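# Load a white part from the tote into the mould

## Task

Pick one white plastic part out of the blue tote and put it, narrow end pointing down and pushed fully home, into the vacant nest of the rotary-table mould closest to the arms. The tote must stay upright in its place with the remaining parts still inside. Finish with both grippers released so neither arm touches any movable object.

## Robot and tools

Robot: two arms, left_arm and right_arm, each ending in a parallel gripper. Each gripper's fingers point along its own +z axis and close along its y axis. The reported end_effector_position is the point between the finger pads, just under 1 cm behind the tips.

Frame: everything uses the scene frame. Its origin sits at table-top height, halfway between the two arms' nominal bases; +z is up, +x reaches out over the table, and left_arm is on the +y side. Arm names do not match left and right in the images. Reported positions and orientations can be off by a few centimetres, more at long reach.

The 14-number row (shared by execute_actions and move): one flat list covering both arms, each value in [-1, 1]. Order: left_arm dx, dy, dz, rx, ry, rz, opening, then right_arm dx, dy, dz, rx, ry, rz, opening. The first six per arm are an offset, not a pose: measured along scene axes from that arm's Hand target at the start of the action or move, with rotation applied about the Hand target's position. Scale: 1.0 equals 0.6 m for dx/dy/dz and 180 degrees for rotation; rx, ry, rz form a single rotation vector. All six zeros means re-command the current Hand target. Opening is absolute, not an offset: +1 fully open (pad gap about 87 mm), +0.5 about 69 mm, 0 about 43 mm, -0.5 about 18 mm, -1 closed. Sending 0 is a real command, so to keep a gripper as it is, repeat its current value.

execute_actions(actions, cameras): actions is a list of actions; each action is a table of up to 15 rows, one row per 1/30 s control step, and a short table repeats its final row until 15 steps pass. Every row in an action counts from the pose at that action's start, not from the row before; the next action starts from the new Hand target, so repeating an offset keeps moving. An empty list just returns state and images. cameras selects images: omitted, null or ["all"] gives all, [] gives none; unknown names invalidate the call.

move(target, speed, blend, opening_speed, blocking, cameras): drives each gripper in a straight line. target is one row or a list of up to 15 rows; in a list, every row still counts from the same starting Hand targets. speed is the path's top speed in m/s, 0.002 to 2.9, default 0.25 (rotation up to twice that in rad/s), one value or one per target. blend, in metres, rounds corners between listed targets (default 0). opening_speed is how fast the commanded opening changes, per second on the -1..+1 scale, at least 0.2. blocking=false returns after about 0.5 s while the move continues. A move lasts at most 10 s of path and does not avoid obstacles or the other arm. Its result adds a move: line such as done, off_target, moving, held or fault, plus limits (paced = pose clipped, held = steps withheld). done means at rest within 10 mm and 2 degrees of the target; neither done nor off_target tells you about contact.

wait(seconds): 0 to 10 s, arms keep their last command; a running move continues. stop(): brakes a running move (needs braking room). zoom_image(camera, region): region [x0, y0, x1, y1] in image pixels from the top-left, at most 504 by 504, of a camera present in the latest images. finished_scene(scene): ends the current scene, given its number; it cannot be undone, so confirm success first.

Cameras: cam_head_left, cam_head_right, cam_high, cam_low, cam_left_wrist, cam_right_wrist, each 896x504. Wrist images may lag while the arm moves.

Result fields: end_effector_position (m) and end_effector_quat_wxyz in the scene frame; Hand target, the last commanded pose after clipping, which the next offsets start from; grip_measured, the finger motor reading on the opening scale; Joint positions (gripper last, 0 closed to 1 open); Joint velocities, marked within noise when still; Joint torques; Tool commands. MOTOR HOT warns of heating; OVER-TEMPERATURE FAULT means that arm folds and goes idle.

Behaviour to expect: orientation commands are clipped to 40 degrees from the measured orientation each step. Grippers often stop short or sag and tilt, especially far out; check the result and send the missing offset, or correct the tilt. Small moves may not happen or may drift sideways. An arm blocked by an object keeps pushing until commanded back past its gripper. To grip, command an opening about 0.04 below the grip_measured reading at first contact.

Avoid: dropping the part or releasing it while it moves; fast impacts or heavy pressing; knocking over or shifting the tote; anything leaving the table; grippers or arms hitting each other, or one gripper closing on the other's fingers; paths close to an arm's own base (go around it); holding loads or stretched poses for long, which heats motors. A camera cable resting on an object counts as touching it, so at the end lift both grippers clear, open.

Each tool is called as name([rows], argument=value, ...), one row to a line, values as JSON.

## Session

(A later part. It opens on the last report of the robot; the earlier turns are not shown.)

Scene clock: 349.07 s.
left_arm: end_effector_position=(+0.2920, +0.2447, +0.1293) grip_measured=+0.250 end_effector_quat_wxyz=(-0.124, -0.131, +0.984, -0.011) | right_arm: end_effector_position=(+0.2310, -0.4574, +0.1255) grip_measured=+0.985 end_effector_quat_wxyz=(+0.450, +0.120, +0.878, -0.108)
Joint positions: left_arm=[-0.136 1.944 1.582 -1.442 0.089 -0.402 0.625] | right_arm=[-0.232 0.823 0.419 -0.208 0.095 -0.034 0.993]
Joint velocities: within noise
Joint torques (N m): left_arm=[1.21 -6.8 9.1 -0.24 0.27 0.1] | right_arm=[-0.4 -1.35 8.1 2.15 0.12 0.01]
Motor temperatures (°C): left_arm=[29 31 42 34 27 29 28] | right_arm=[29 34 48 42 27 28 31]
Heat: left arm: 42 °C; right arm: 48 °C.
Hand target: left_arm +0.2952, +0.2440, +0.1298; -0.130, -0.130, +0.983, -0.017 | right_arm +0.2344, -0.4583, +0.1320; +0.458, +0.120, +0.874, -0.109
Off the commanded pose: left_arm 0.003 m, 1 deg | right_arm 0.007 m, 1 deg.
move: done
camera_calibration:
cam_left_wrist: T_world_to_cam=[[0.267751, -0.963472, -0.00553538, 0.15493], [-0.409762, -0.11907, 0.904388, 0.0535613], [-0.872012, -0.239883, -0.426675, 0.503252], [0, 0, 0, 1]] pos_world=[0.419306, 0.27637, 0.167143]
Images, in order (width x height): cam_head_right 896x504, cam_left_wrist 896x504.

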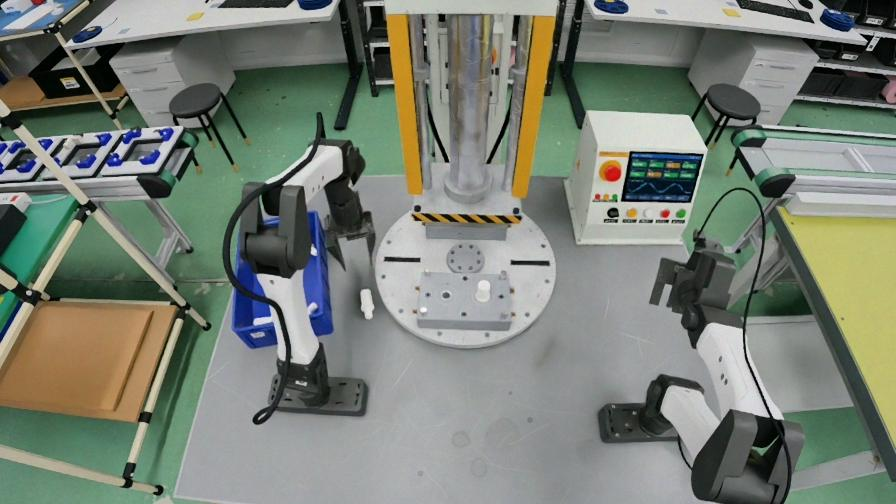

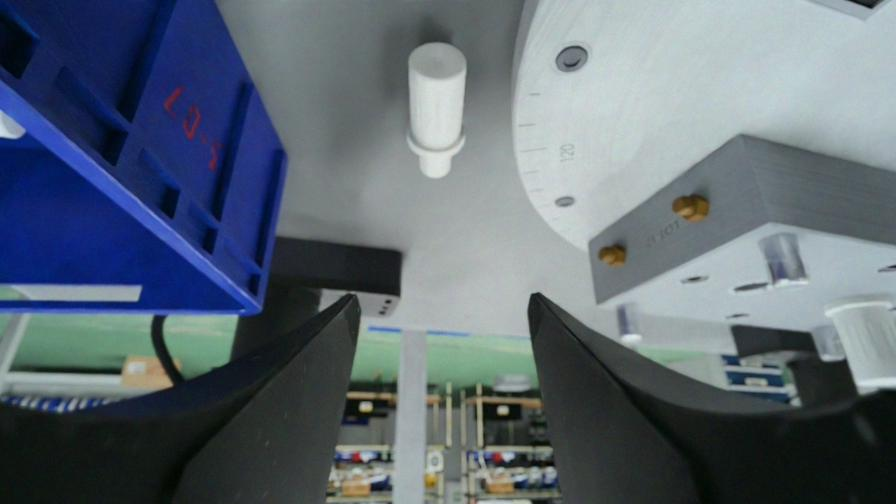

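move(target=[-0.0223,0.0027,-0.1163,0,0,-0.008,0.15,0,0,0,0,0,0,1], speed=0.15, cameras=["cam_left_wrist","cam_high"])

Scene clock: 362.53 s.
left_arm: end_effector_position=(+0.2821, +0.2468, +0.0662) grip_measured=+0.150 end_effector_quat_wxyz=(-0.125, -0.122, +0.985, -0.012) | right_arm: end_effector_position=(+0.2310, -0.4574, +0.1255) grip_measured=+0.985 end_effector_quat_wxyz=(+0.450, +0.120, +0.878, -0.108)
Joint positions: left_arm=[-0.136 1.969 1.357 -1.194 0.089 -0.383 0.575] | right_arm=[-0.232 0.823 0.419 -0.208 0.095 -0.034 0.993]
Joint velocities: within noise
Joint torques (N m): left_arm=[0.66 -6.93 5.68 0 0.22 0.09] | right_arm=[-0.31 -1.32 8.17 2.14 0.07 0.05]
Motor temperatures (°C): left_arm=[29 33 43 33 27 29 28] | right_arm=[29 34 48 42 27 28 31]
Heat: left arm: 43 °C; right arm: 48 °C.
Hand target: left_arm +0.2818, +0.2456, +0.0600; -0.130, -0.118, +0.984, -0.015 | right_arm +0.2344, -0.4583, +0.1320; +0.458, +0.120, +0.874, -0.109
Off the commanded pose: left_arm 0.006 m, 1 deg | right_arm 0.007 m, 1 deg.
move: done
camera_calibration:
cam_left_wrist: T_world_to_cam=[[0.250372, -0.968149, -0.00122758, 0.165085], [-0.411314, -0.107517, 0.90513, 0.104394], [-0.876433, -0.226114, -0.425133, 0.466064], [0, 0, 0, 1]] pos_world=[0.410079, 0.276435, 0.103852]
Images, in order (width x height): cam_high 896x504, cam_left_wrist 896x504.

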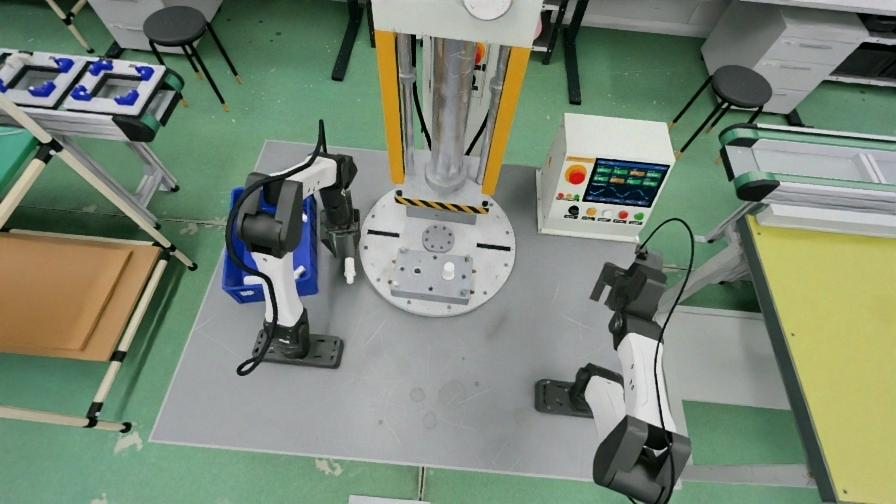

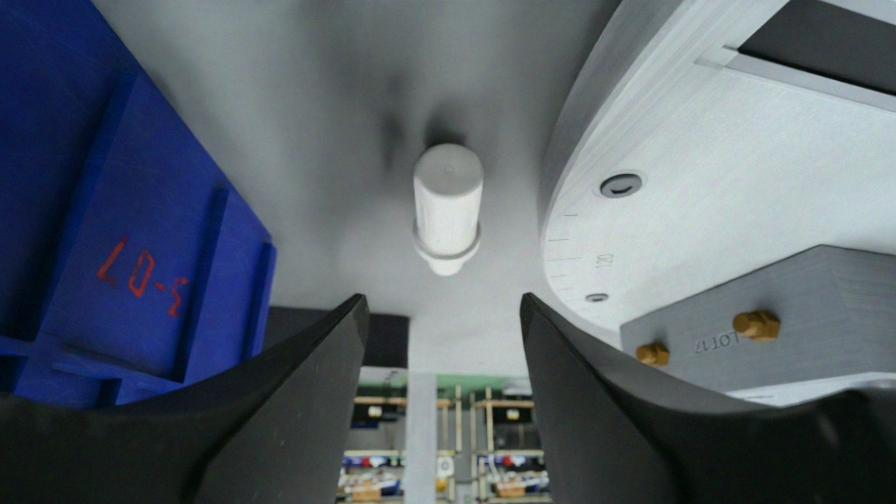

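move(target=[-0.0205,-0.0055,-0.08,0,0,0,0.1,0,0,0,0,0,0,1], speed=0.1, cameras=["cam_left_wrist","cam_high"])

zoom_image(camera="cam_high", region=[280, 140, 420, 320])

Scene clock: 371.87 s.
left_arm: end_effector_position=(+0.2713, +0.2461, +0.0183) grip_measured=+0.100 end_effector_quat_wxyz=(-0.124, -0.117, +0.985, -0.012) | right_arm: end_effector_position=(+0.2310, -0.4574, +0.1255) grip_measured=+0.985 end_effector_quat_wxyz=(+0.450, +0.120, +0.878, -0.108)
Joint positions: left_arm=[-0.144 2.014 1.211 -1.001 0.09 -0.383 0.55] | right_arm=[-0.232 0.823 0.419 -0.208 0.095 -0.034 0.993]
Joint velocities: within noise
Joint torques (N m): left_arm=[0.1 -6.76 5.19 0.04 0.25 -0.05] | right_arm=[-0.36 -1.24 8.1 2.1 0.07 0.03]
Motor temperatures (°C): left_arm=[29 33 43 33 27 29 28] | right_arm=[29 34 48 42 27 28 31]
Heat: left arm: 43 °C; right arm: 48 °C.
Hand target: left_arm +0.2695, +0.2422, +0.0120; -0.130, -0.118, +0.984, -0.015 | right_arm +0.2344, -0.4583, +0.1320; +0.458, +0.120, +0.874, -0.109
Off the commanded pose: left_arm 0.008 m, 1 deg | right_arm 0.007 m, 1 deg.
move: done
camera_calibration:
cam_left_wrist: T_world_to_cam=[[0.242326, -0.970195, 0.000199238, 0.169789], [-0.413837, -0.103179, 0.904485, 0.142844], [-0.877506, -0.219263, -0.426506, 0.434646], [0, 0, 0, 1]] pos_world=[0.399374, 0.274769, 0.0561446]
Images, in order (width x height): cam_high 896x504, cam_left_wrist 896x504.

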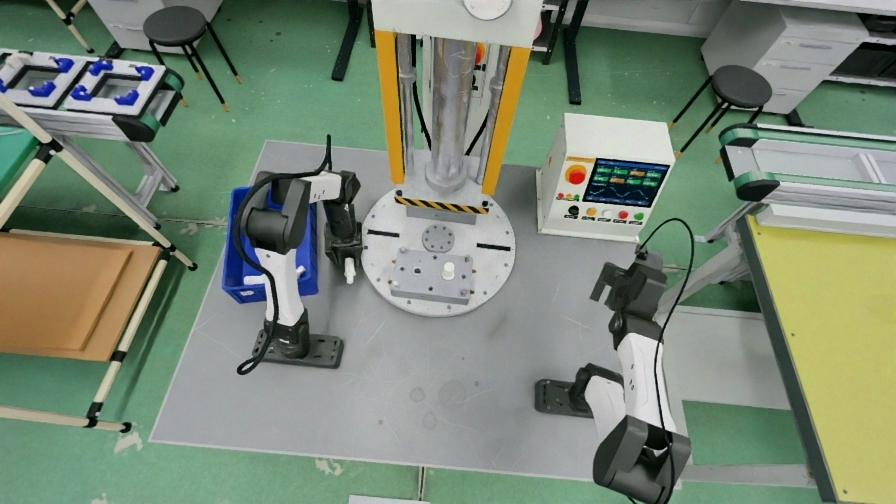

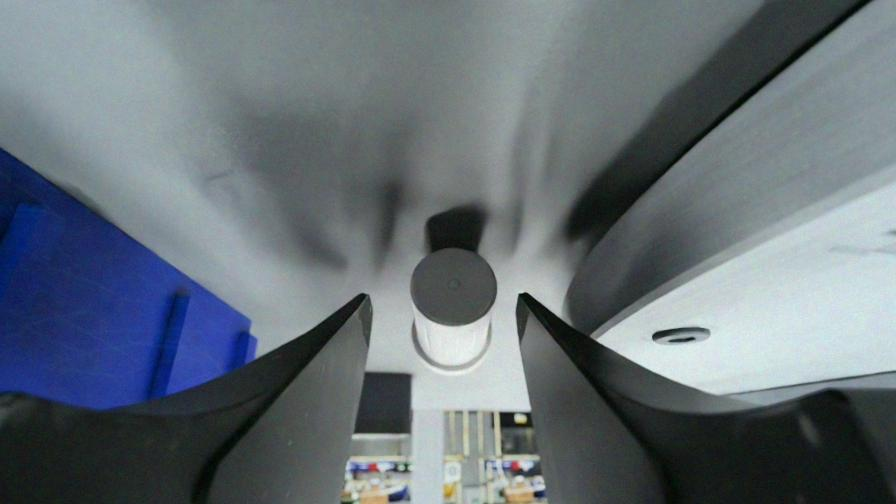

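Scaled by 2.800 from the camera's 896x504 image, which has a finer 1280x720 frame.

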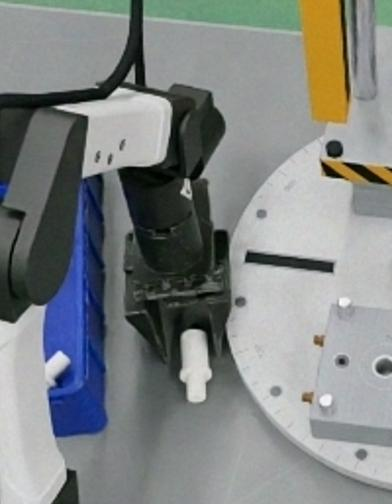

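move([
  [0,-0.006,0,0,0,0,0.1,0,0,0,0,0,0,1],
  [0,-0.006,0,0,0,0,-0.75,0,0,0,0,0,0,1],
], speed=0.05, opening_speed=0.6, cameras=["cam_left_wrist"])

Scene clock: 379.87 s.
left_arm: end_effector_position=(+0.2709, +0.2430, +0.0182) grip_measured=-0.345 end_effector_quat_wxyz=(-0.124, -0.117, +0.985, -0.012) | right_arm: end_effector_position=(+0.2310, -0.4574, +0.1255) grip_measured=+0.985 end_effector_quat_wxyz=(+0.450, +0.120, +0.878, -0.108)
Joint positions: left_arm=[-0.154 2.014 1.211 -1 0.092 -0.392 0.327] | right_arm=[-0.232 0.823 0.419 -0.208 0.095 -0.034 0.993]
Joint velocities: within noise
Joint torques (N m): left_arm=[0.02 -6.64 5.42 0.03 0.26 -0.07] | right_arm=[-0.36 -1.33 8.1 2.15 0.1 0.03]
Motor temperatures (°C): left_arm=[29 33 42 32 27 29 28] | right_arm=[29 34 48 43 27 28 31]
Heat: left arm: 42 °C; right arm: 48 °C.
Hand target: left_arm +0.2696, +0.2387, +0.0120; -0.130, -0.118, +0.984, -0.015 | right_arm +0.2344, -0.4583, +0.1320; +0.458, +0.120, +0.874, -0.109
Off the commanded pose: left_arm 0.008 m, 1 deg | right_arm 0.007 m, 1 deg.
move: done
camera_calibration:
cam_left_wrist: T_world_to_cam=[[0.241506, -0.970399, 0.000636847, 0.167118], [-0.414225, -0.102496, 0.904385, 0.142366], [-0.877549, -0.218678, -0.426717, 0.433552], [0, 0, 0, 1]] pos_world=[0.399074, 0.271572, 0.0561436]
Images, in order (width x height): cam_left_wrist 896x504.

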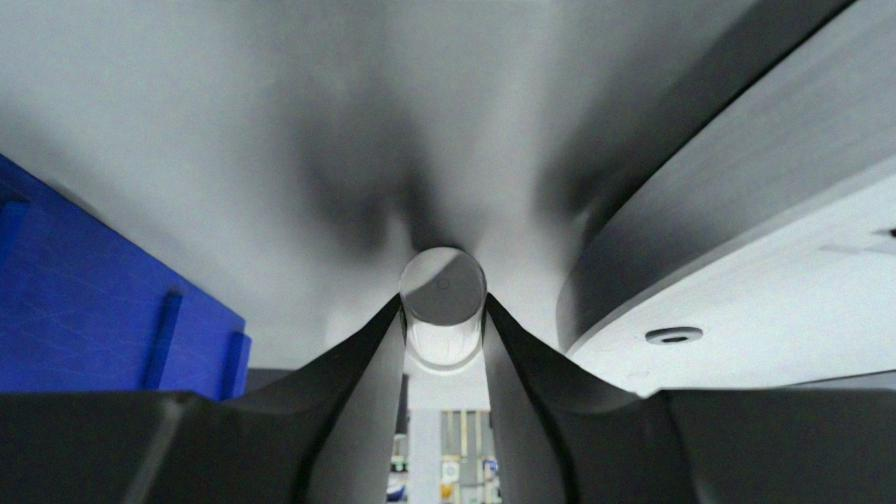

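move([
  [0,0,0.313,0,0,0,-0.75,0,0,0,0,0,0,1],
  [-0.049,-0.326,0.397,0.0618,-0.518,-0.0584,-0.75,0,0,0,0,0,0,1],
], speed=0.2, blend=0.02)

zoom_image(camera="cam_left_wrist", region=[340, 220, 560, 504])

zoom_image(camera="cam_low", region=[320, 20, 500, 260])

Scene clock: 413.90 s.
left_arm: end_effector_position=(+0.2397, +0.0413, +0.2468) grip_measured=-0.345 end_effector_quat_wxyz=(+0.624, +0.008, +0.782, +0.001) | right_arm: end_effector_position=(+0.2310, -0.4574, +0.1255) grip_measured=+0.985 end_effector_quat_wxyz=(+0.450, +0.120, +0.878, -0.108)
Joint positions: left_arm=[-1.377 1.419 1.085 -0.543 -1.278 -0.844 0.327] | right_arm=[-0.232 0.823 0.419 -0.208 0.095 -0.034 0.993]
Joint velocities: within noise
Joint torques (N m): left_arm=[0.29 -5.56 7.02 1.37 -0.68 0.01] | right_arm=[-0.4 -1.22 8.14 2.14 0.09 0]
Motor temperatures (°C): left_arm=[29 34 41 32 27 29 29] | right_arm=[29 34 48 43 27 28 31]
Heat: left arm: 41 °C; right arm: 48 °C.
Hand target: left_arm +0.2401, +0.0431, +0.2502; +0.634, +0.000, +0.773, +0.000 | right_arm +0.2344, -0.4583, +0.1320; +0.458, +0.120, +0.874, -0.109
Off the commanded pose: left_arm 0.004 m, 2 deg | right_arm 0.007 m, 1 deg.
move: done
camera_calibration:
cam_left_wrist: T_world_to_cam=[[-0.0174139, -0.999842, -0.00355786, 0.0430499], [-0.892957, 0.0171529, -0.449816, 0.346052], [0.449806, -0.00465603, -0.893114, 0.247633], [0, 0, 0, 1]] pos_world=[0.198373, 0.0382603, 0.376977]
cam_right_wrist: T_world_to_cam=[[-0.31501, -0.944202, 0.0961823, -0.375248], [-0.946053, 0.304287, -0.111325, 0.397031], [0.0758463, -0.126062, -0.989119, 0.190546], [0, 0, 0, 1]] pos_world=[0.242954, -0.451101, 0.268765]

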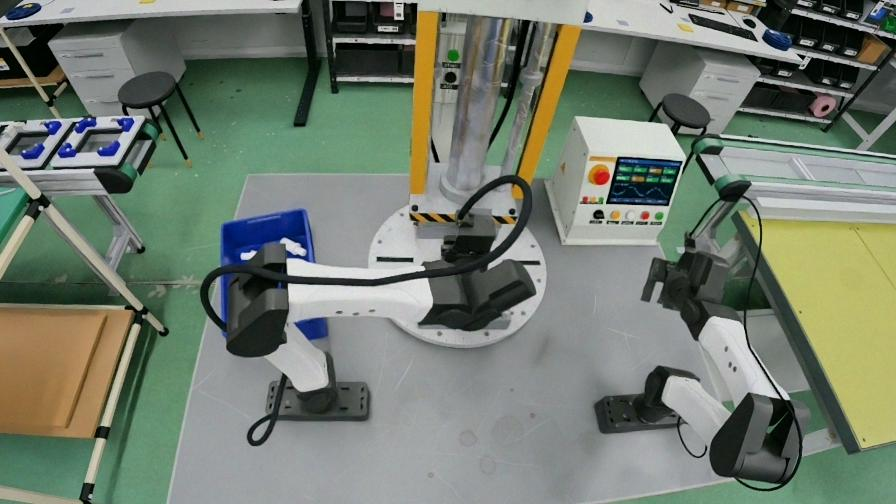

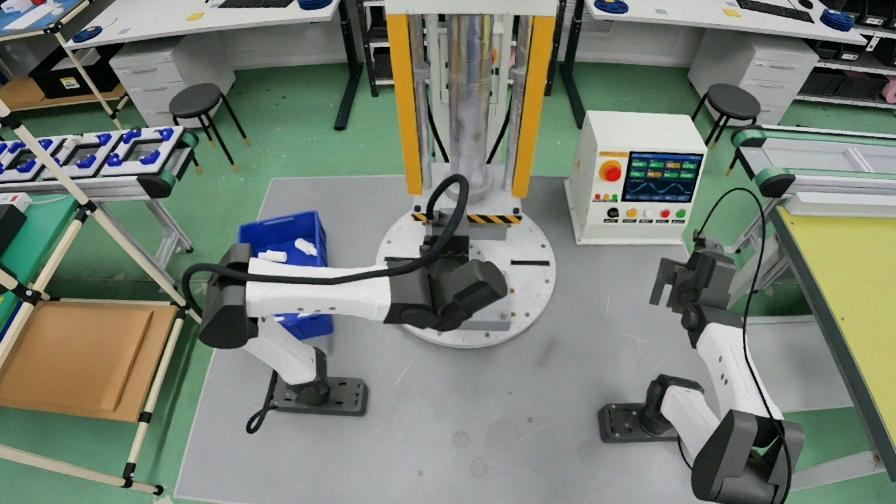

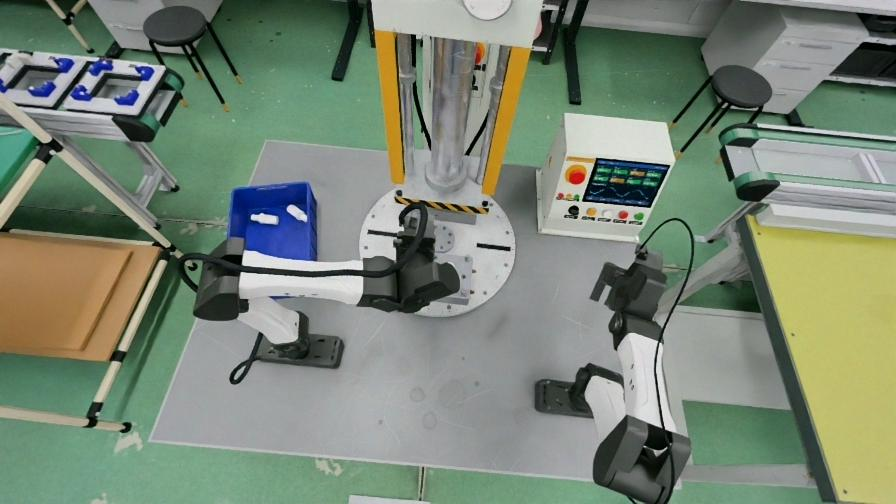

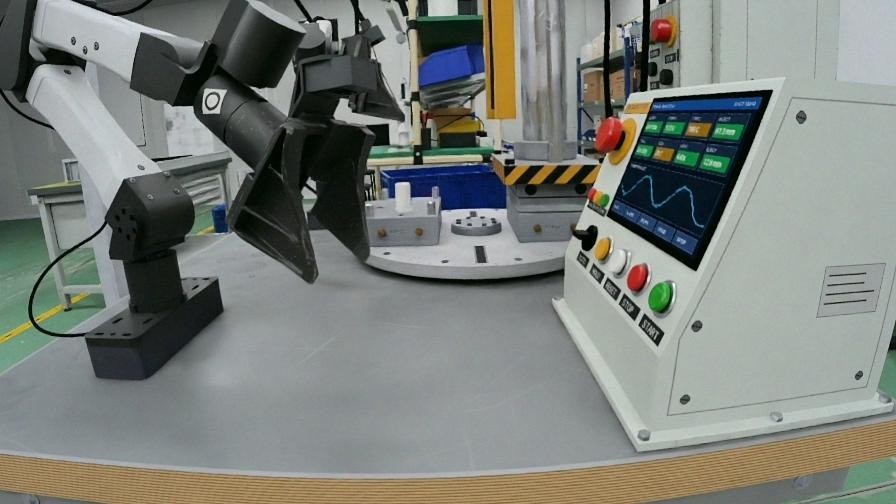

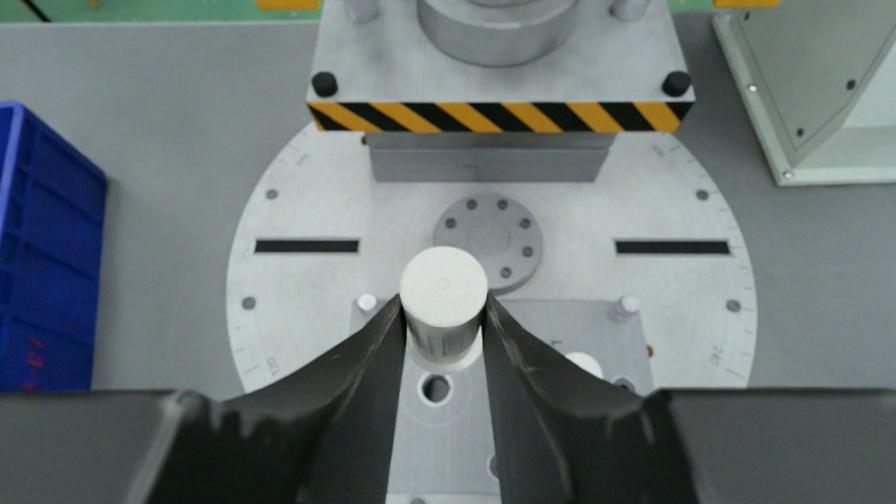

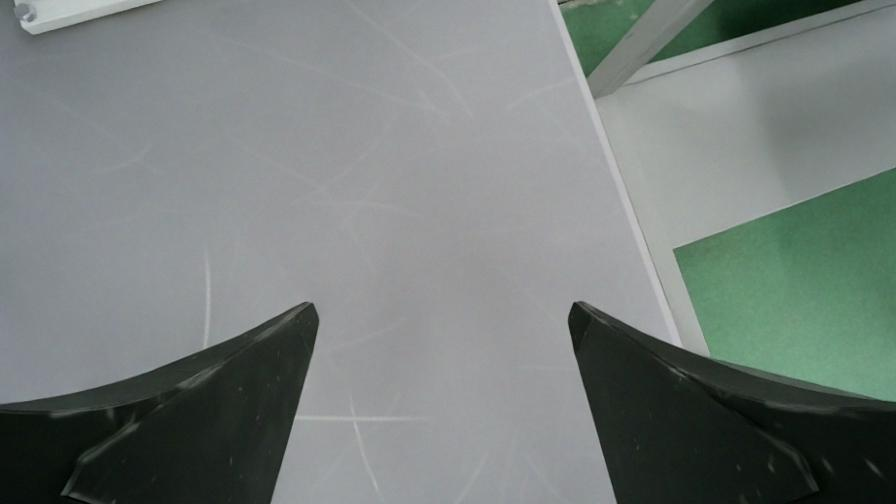

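Scaled by 1.775 from the camera's 896x504 image, which has a finer 1280x720 frame.

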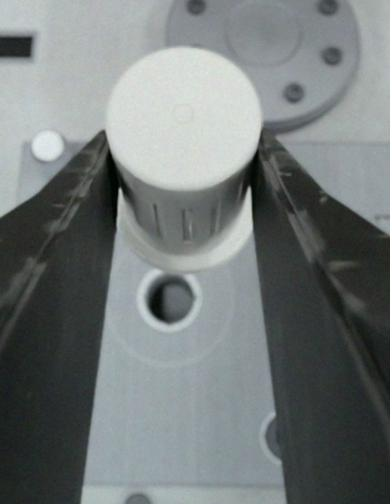

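Scaled by 2.100 from the camera's 896x504 image, which has a finer 1280x720 frame.

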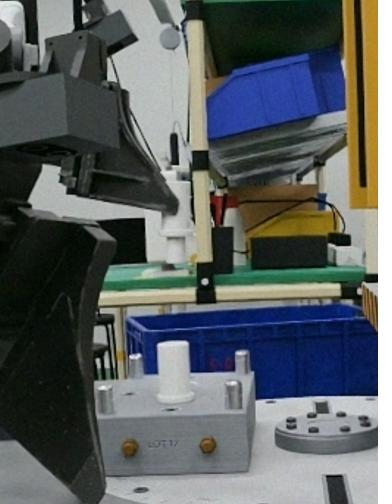

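move([
  [0.005,0.0095,0,-0.004,-0.0075,0,-0.75,0,0,0,0,0,0,1],
  [0.005,0.0095,-0.14,-0.004,-0.0075,0,-0.75,0,0,0,0,0,0,1],
], speed=0.15, cameras=["cam_left_wrist","cam_low"])

zoom_image(camera="cam_left_wrist", region=[380, 260, 520, 464])

zoom_image(camera="cam_low", region=[350, 110, 480, 250])

Scene clock: 437.67 s.
left_arm: end_effector_position=(+0.2407, +0.0447, +0.1659) grip_measured=-0.345 end_effector_quat_wxyz=(+0.635, +0.004, +0.772, -0.011) | right_arm: end_effector_position=(+0.2310, -0.4574, +0.1255) grip_measured=+0.985 end_effector_quat_wxyz=(+0.450, +0.120, +0.878, -0.108)
Joint positions: left_arm=[-1.377 1.476 0.754 -0.048 -1.29 -0.763 0.327] | right_arm=[-0.232 0.823 0.419 -0.208 0.095 -0.034 0.993]
Joint velocities: within noise
Joint torques (N m): left_arm=[1.02 -4.81 6.48 1.4 -0.6 0.05] | right_arm=[-0.4 -1.18 8.1 2.12 0.1 0.02]
Motor temperatures (°C): left_arm=[29 34 42 33 28 29 29] | right_arm=[29 34 49 43 27 28 31]
Heat: left arm: 42 °C; right arm: 49 °C.
Hand target: left_arm +0.2432, +0.0488, +0.1663; +0.643, -0.004, +0.766, -0.005 | right_arm +0.2344, -0.4583, +0.1320; +0.458, +0.120, +0.874, -0.109
Off the commanded pose: left_arm 0.005 m, 2 deg | right_arm 0.007 m, 1 deg.
move: done
camera_calibration:
cam_left_wrist: T_world_to_cam=[[-0.0262296, -0.999445, 0.0205137, 0.0442699], [-0.879141, 0.0132947, -0.476377, 0.311755], [0.47584, -0.0305296, -0.879002, 0.167562], [0, 0, 0, 1]] pos_world=[0.195505, 0.0452162, 0.294893]
Images, in order (width x height): cam_low 896x504, cam_left_wrist 896x504.

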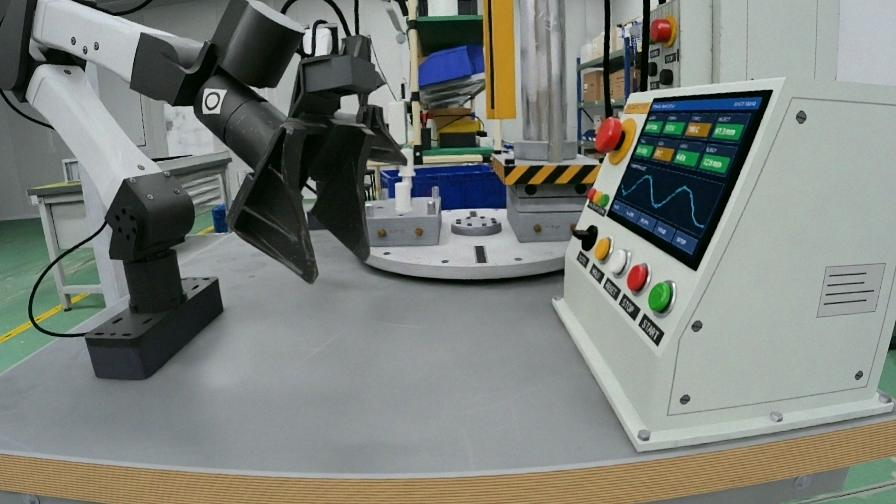

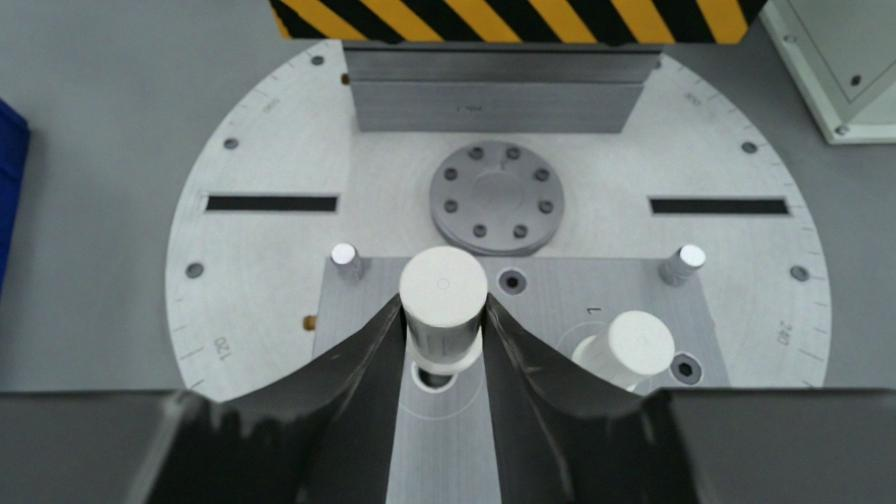

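Scaled by 2.471 from the camera's 896x504 image, which has a finer 1280x720 frame.

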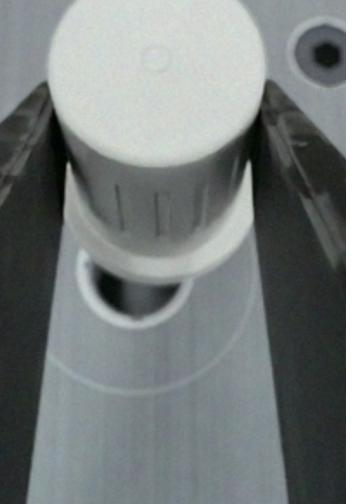

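Scaled by 3.600 from the camera's 896x504 image, which has a finer 1280x720 frame.

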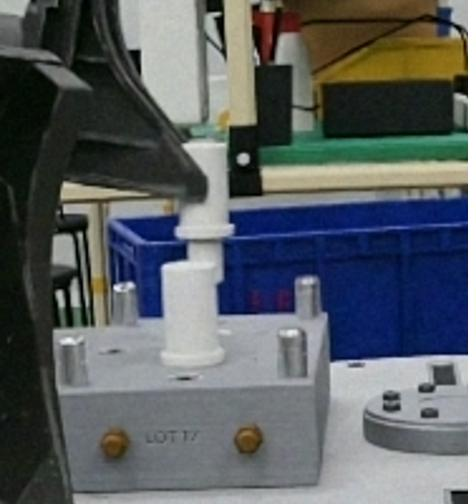

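move(target=[0.0035,0.005,-0.035,0.003,0.003,0,-0.75,0,0,0,0,0,0,1], speed=0.1, cameras=["cam_left_wrist","cam_low"])

zoom_image(camera="cam_left_wrist", region=[380, 260, 520, 464])

zoom_image(camera="cam_low", region=[350, 110, 480, 250])

Scene clock: 453.70 s.
left_arm: end_effector_position=(+0.2425, +0.0480, +0.1491) grip_measured=-0.345 end_effector_quat_wxyz=(+0.636, +0.002, +0.771, -0.009) | right_arm: end_effector_position=(+0.2310, -0.4574, +0.1255) grip_measured=+0.985 end_effector_quat_wxyz=(+0.450, +0.120, +0.878, -0.108)
Joint positions: left_arm=[-1.37 1.507 0.699 0.051 -1.29 -0.748 0.327] | right_arm=[-0.232 0.823 0.419 -0.208 0.095 -0.034 0.993]
Joint velocities: within noise
Joint torques (N m): left_arm=[1.37 -4.18 6.16 1.4 -0.46 0.01] | right_arm=[-0.35 -1.25 8.12 2.13 0.1 0]
Motor temperatures (°C): left_arm=[29 33 42 33 28 29 29] | right_arm=[29 34 49 43 27 28 31]
Heat: left arm: 42 °C; right arm: 49 °C.
Hand target: left_arm +0.2453, +0.0518, +0.1452; +0.640, -0.001, +0.769, -0.001 | right_arm +0.2344, -0.4583, +0.1320; +0.458, +0.120, +0.874, -0.109
Off the commanded pose: left_arm 0.006 m, 1 deg | right_arm 0.007 m, 1 deg.
move: done
camera_calibration:
cam_left_wrist: T_world_to_cam=[[-0.0219956, -0.999577, 0.0190016, 0.0471691], [-0.87787, 0.0102158, -0.478791, 0.305435], [0.478394, -0.0272122, -0.877723, 0.151026], [0, 0, 0, 1]] pos_world=[0.196919, 0.0481387, 0.277902]
Images, in order (width x height): cam_low 896x504, cam_left_wrist 896x504.

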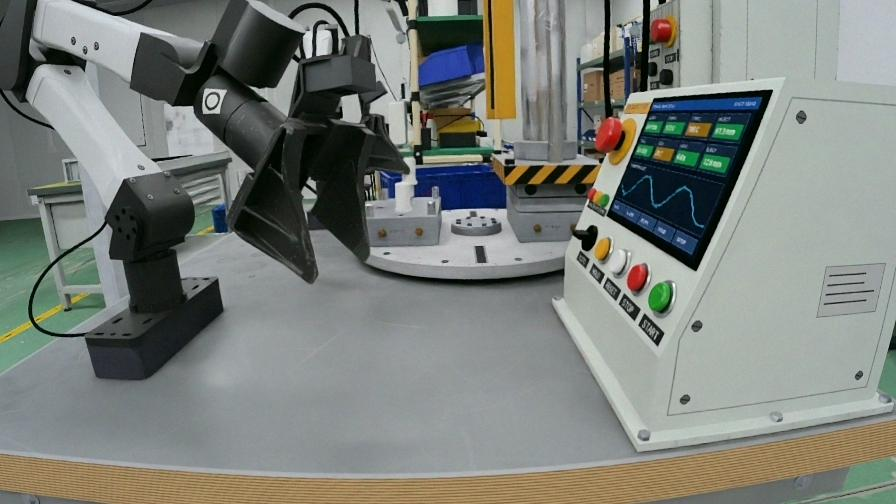

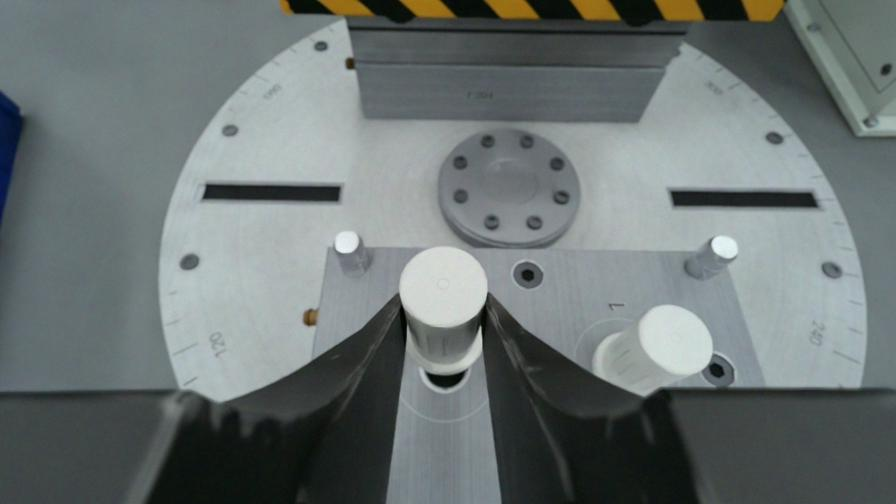

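Scaled by 2.471 from the camera's 896x504 image, which has a finer 1280x720 frame.

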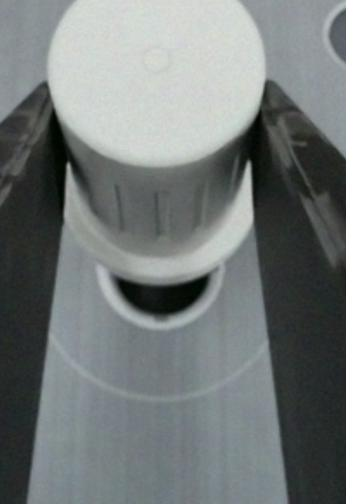

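Scaled by 3.600 from the camera's 896x504 image, which has a finer 1280x720 frame.

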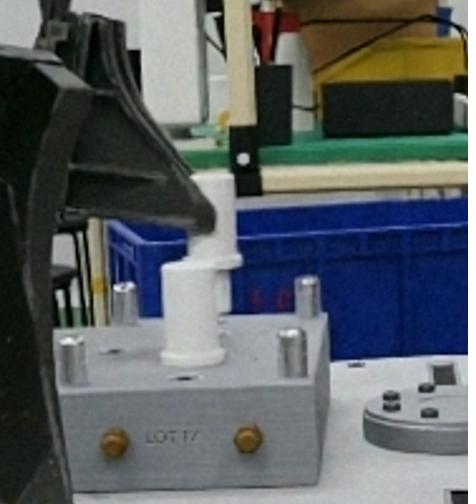

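move(target=[-0.001,-0.0065,-0.017,0,0,0,-0.75,0,0,0,0,0,0,1], speed=0.08, cameras=["cam_left_wrist","cam_low"])

zoom_image(camera="cam_left_wrist", region=[380, 260, 520, 464])

zoom_image(camera="cam_low", region=[350, 110, 480, 250])

Scene clock: 469.57 s.
left_arm: end_effector_position=(+0.2430, +0.0455, +0.1384) grip_measured=-0.345 end_effector_quat_wxyz=(+0.635, +0.006, +0.772, -0.005) | right_arm: end_effector_position=(+0.2310, -0.4574, +0.1255) grip_measured=+0.985 end_effector_quat_wxyz=(+0.450, +0.120, +0.878, -0.108)
Joint positions: left_arm=[-1.37 1.548 0.692 0.087 -1.29 -0.748 0.327] | right_arm=[-0.232 0.823 0.419 -0.208 0.095 -0.034 0.993]
Joint velocities: within noise
Joint torques (N m): left_arm=[0.96 -4.27 6.19 1.41 -0.5 -0.07] | right_arm=[-0.31 -1.37 7.98 2.13 0.08 0.03]
Motor temperatures (°C): left_arm=[29 33 41 34 28 29 29] | right_arm=[29 34 49 43 27 28 31]
Heat: left arm: 41 °C; right arm: 49 °C.
Hand target: left_arm +0.2446, +0.0479, +0.1350; +0.640, -0.001, +0.769, -0.001 | right_arm +0.2344, -0.4583, +0.1320; +0.458, +0.120, +0.874, -0.109
Off the commanded pose: left_arm 0.004 m, 1 deg | right_arm 0.007 m, 1 deg.
move: done
camera_calibration:
cam_left_wrist: T_world_to_cam=[[-0.0219828, -0.999734, 0.00701846, 0.0465513], [-0.878915, 0.0159795, -0.476711, 0.300485], [0.476472, -0.0166481, -0.879032, 0.141488], [0, 0, 0, 1]] pos_world=[0.197709, 0.0440928, 0.26729]
Images, in order (width x height): cam_low 896x504, cam_left_wrist 896x504.

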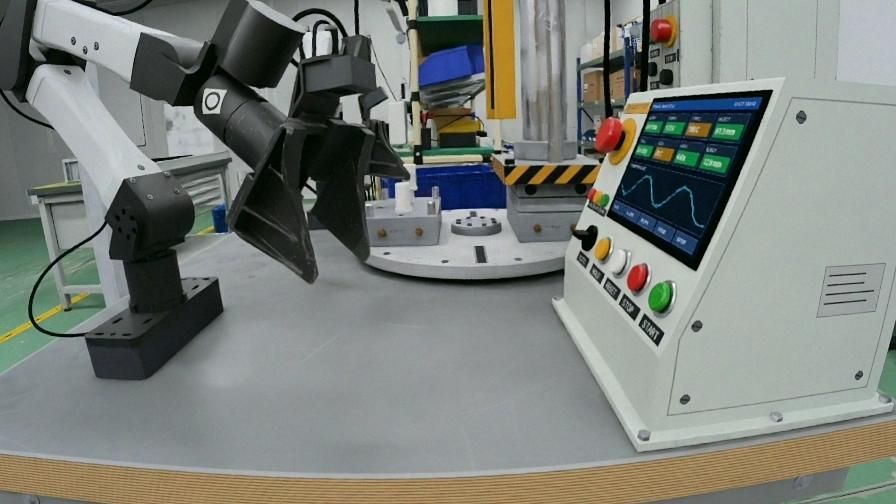

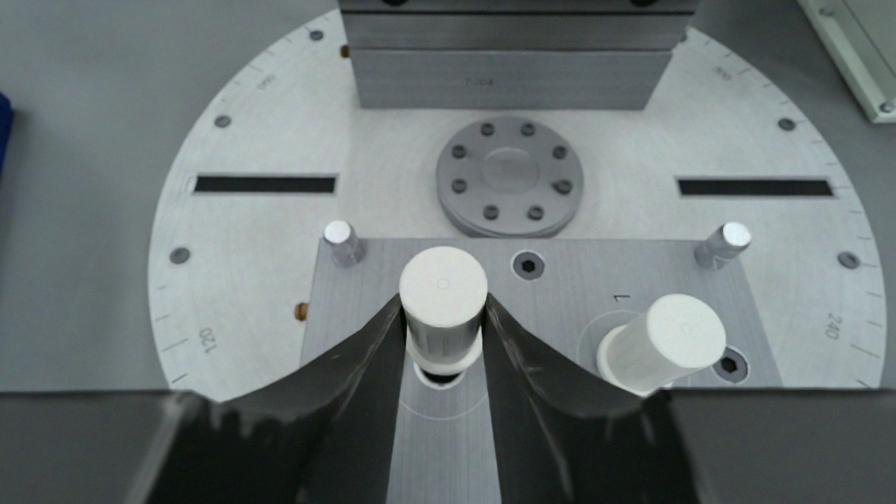

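Scaled by 2.471 from the camera's 896x504 image, which has a finer 1280x720 frame.

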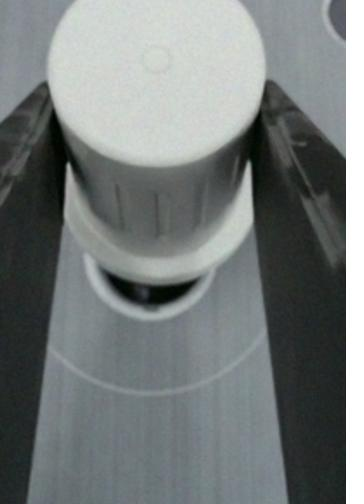

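Scaled by 3.600 from the camera's 896x504 image, which has a finer 1280x720 frame.

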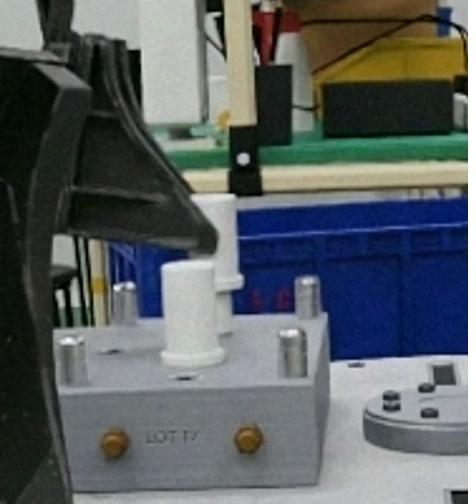

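move(target=[-0.004,0.0015,0.0,0,0,0,-0.75,0,0,0,0,0,0,1], speed=0.05, cameras=["cam_left_wrist","cam_low"])

zoom_image(camera="cam_left_wrist", region=[380, 260, 520, 464])

zoom_image(camera="cam_low", region=[390, 160, 430, 220])

Scene clock: 490.63 s.
left_arm: end_effector_position=(+0.2430, +0.0450, +0.1384) grip_measured=-0.345 end_effector_quat_wxyz=(+0.635, +0.002, +0.772, -0.008) | right_arm: end_effector_position=(+0.2310, -0.4574, +0.1255) grip_measured=+0.985 end_effector_quat_wxyz=(+0.450, +0.120, +0.878, -0.108)
Joint positions: left_arm=[-1.37 1.548 0.692 0.088 -1.29 -0.758 0.327] | right_arm=[-0.232 0.823 0.419 -0.208 0.095 -0.034 0.993]
Joint velocities: within noise
Joint torques (N m): left_arm=[0.32 -4.67 6 1.24 -0.55 -0.11] | right_arm=[-0.36 -1.29 8.14 2.13 0.09 0.02]
Motor temperatures (°C): left_arm=[29 33 42 33 28 29 29] | right_arm=[29 34 49 43 27 28 31]
Heat: left arm: 42 °C; right arm: 49 °C.
Hand target: left_arm +0.2422, +0.0488, +0.1350; +0.640, -0.001, +0.769, -0.001 | right_arm +0.2344, -0.4583, +0.1320; +0.458, +0.120, +0.874, -0.109
Off the commanded pose: left_arm 0.005 m, 1 deg | right_arm 0.007 m, 1 deg.
move: done
camera_calibration:
cam_left_wrist: T_world_to_cam=[[-0.019985, -0.999647, 0.017496, 0.0441118], [-0.878986, 0.00922846, -0.476759, 0.300804], [0.476429, -0.0249068, -0.87886, 0.141836], [0, 0, 0, 1]] pos_world=[0.19771, 0.044853, 0.267293]
Images, in order (width x height): cam_low 896x504, cam_left_wrist 896x504.

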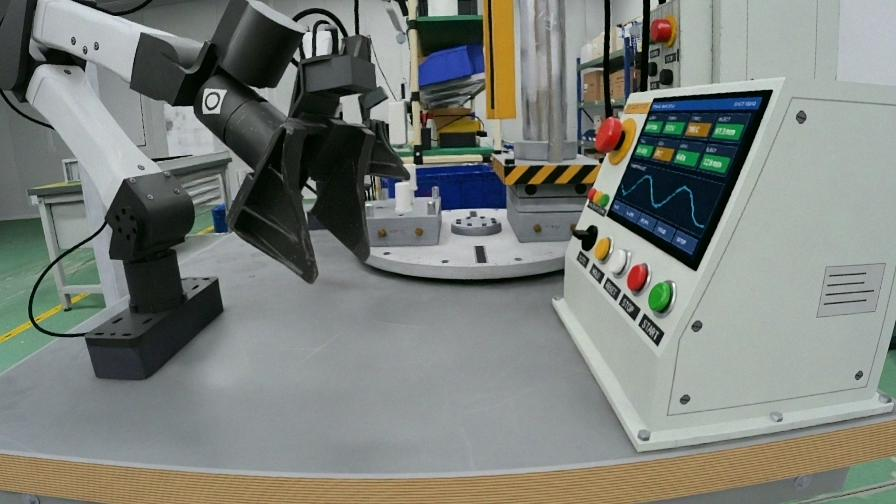

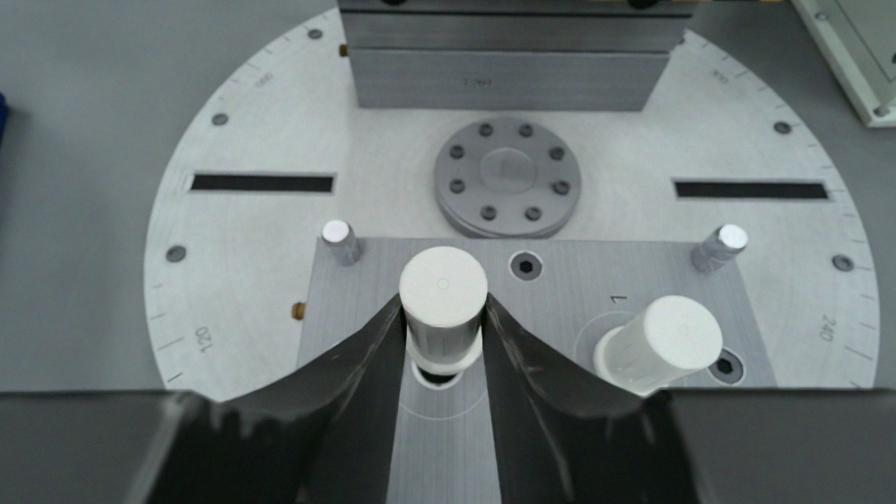

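Scaled by 2.471 from the camera's 896x504 image, which has a finer 1280x720 frame.

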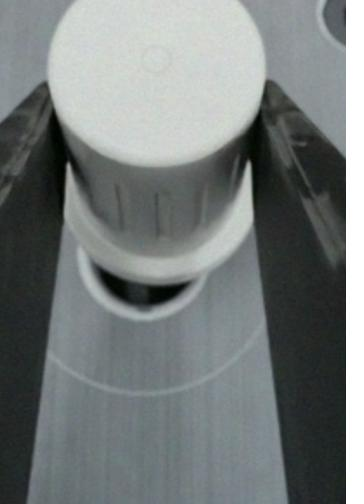

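Scaled by 8.400 from the camera's 896x504 image, which has a finer 1280x720 frame.

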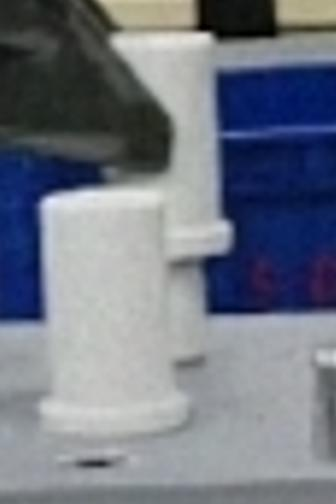

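move(target=[-0.006,0.004,0.0,0,0,0,-0.75,0,0,0,0,0,0,1], speed=0.05, cameras=["cam_left_wrist","cam_low"])

zoom_image(camera="cam_left_wrist", region=[380, 260, 520, 464])

zoom_image(camera="cam_low", region=[390, 160, 430, 220])

Scene clock: 501.57 s.
left_arm: end_effector_position=(+0.2409, +0.0463, +0.1373) grip_measured=-0.345 end_effector_quat_wxyz=(+0.637, -0.003, +0.771, -0.010) | right_arm: end_effector_position=(+0.2310, -0.4574, +0.1255) grip_measured=+0.985 end_effector_quat_wxyz=(+0.450, +0.120, +0.878, -0.108)
Joint positions: left_arm=[-1.377 1.548 0.689 0.071 -1.301 -0.788 0.327] | right_arm=[-0.232 0.823 0.419 -0.208 0.095 -0.034 0.993]
Joint velocities: within noise
Joint torques (N m): left_arm=[0.03 -5.33 6.01 1.04 -0.53 -0.11] | right_arm=[-0.23 -1.18 8.16 2.13 0.07 0.03]
Motor temperatures (°C): left_arm=[29 33 42 33 28 29 29] | right_arm=[29 34 49 44 27 28 31]
Heat: left arm: 42 °C; right arm: 49 °C.
Hand target: left_arm +0.2387, +0.0512, +0.1350; +0.640, -0.001, +0.769, -0.001 | right_arm +0.2344, -0.4583, +0.1320; +0.458, +0.120, +0.874, -0.109
Off the commanded pose: left_arm 0.006 m, 1 deg | right_arm 0.007 m, 1 deg.
move: done
camera_calibration:
cam_left_wrist: T_world_to_cam=[[-0.0142836, -0.999545, 0.0265504, 0.0427353], [-0.877431, -0.000203528, -0.479703, 0.298961], [0.479491, -0.0301481, -0.877029, 0.141194], [0, 0, 0, 1]] pos_world=[0.195226, 0.0470335, 0.266109]
Images, in order (width x height): cam_low 896x504, cam_left_wrist 896x504.

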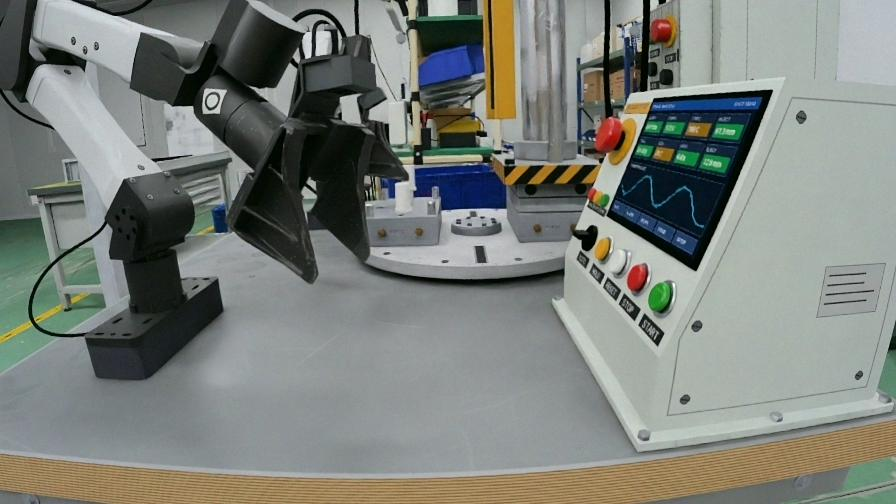

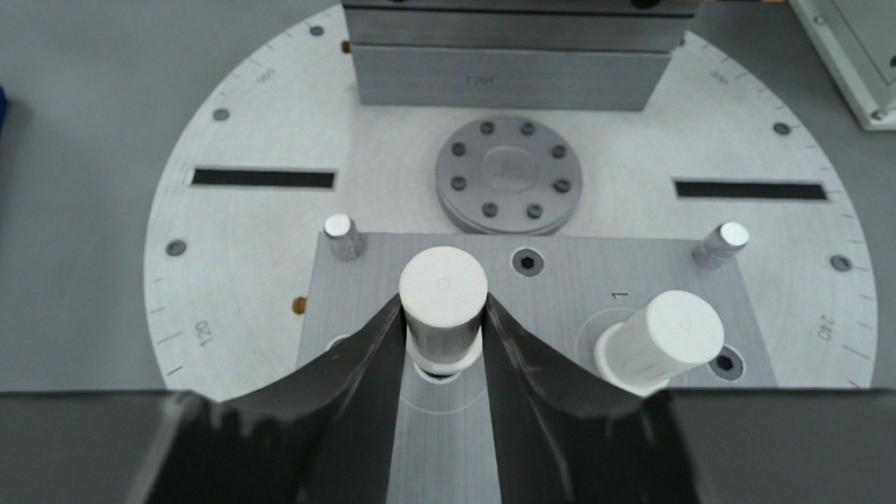

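Scaled by 2.471 from the camera's 896x504 image, which has a finer 1280x720 frame.

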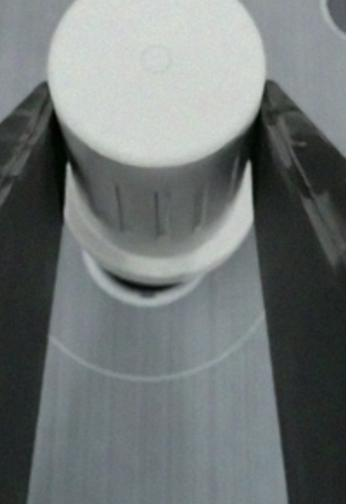

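Scaled by 8.400 from the camera's 896x504 image, which has a finer 1280x720 frame.

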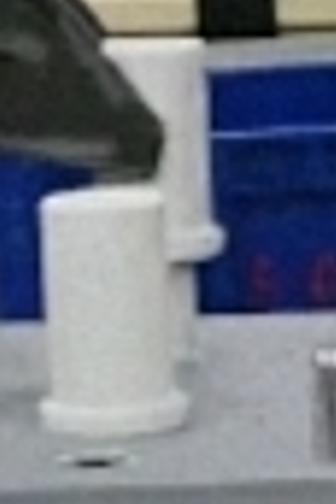

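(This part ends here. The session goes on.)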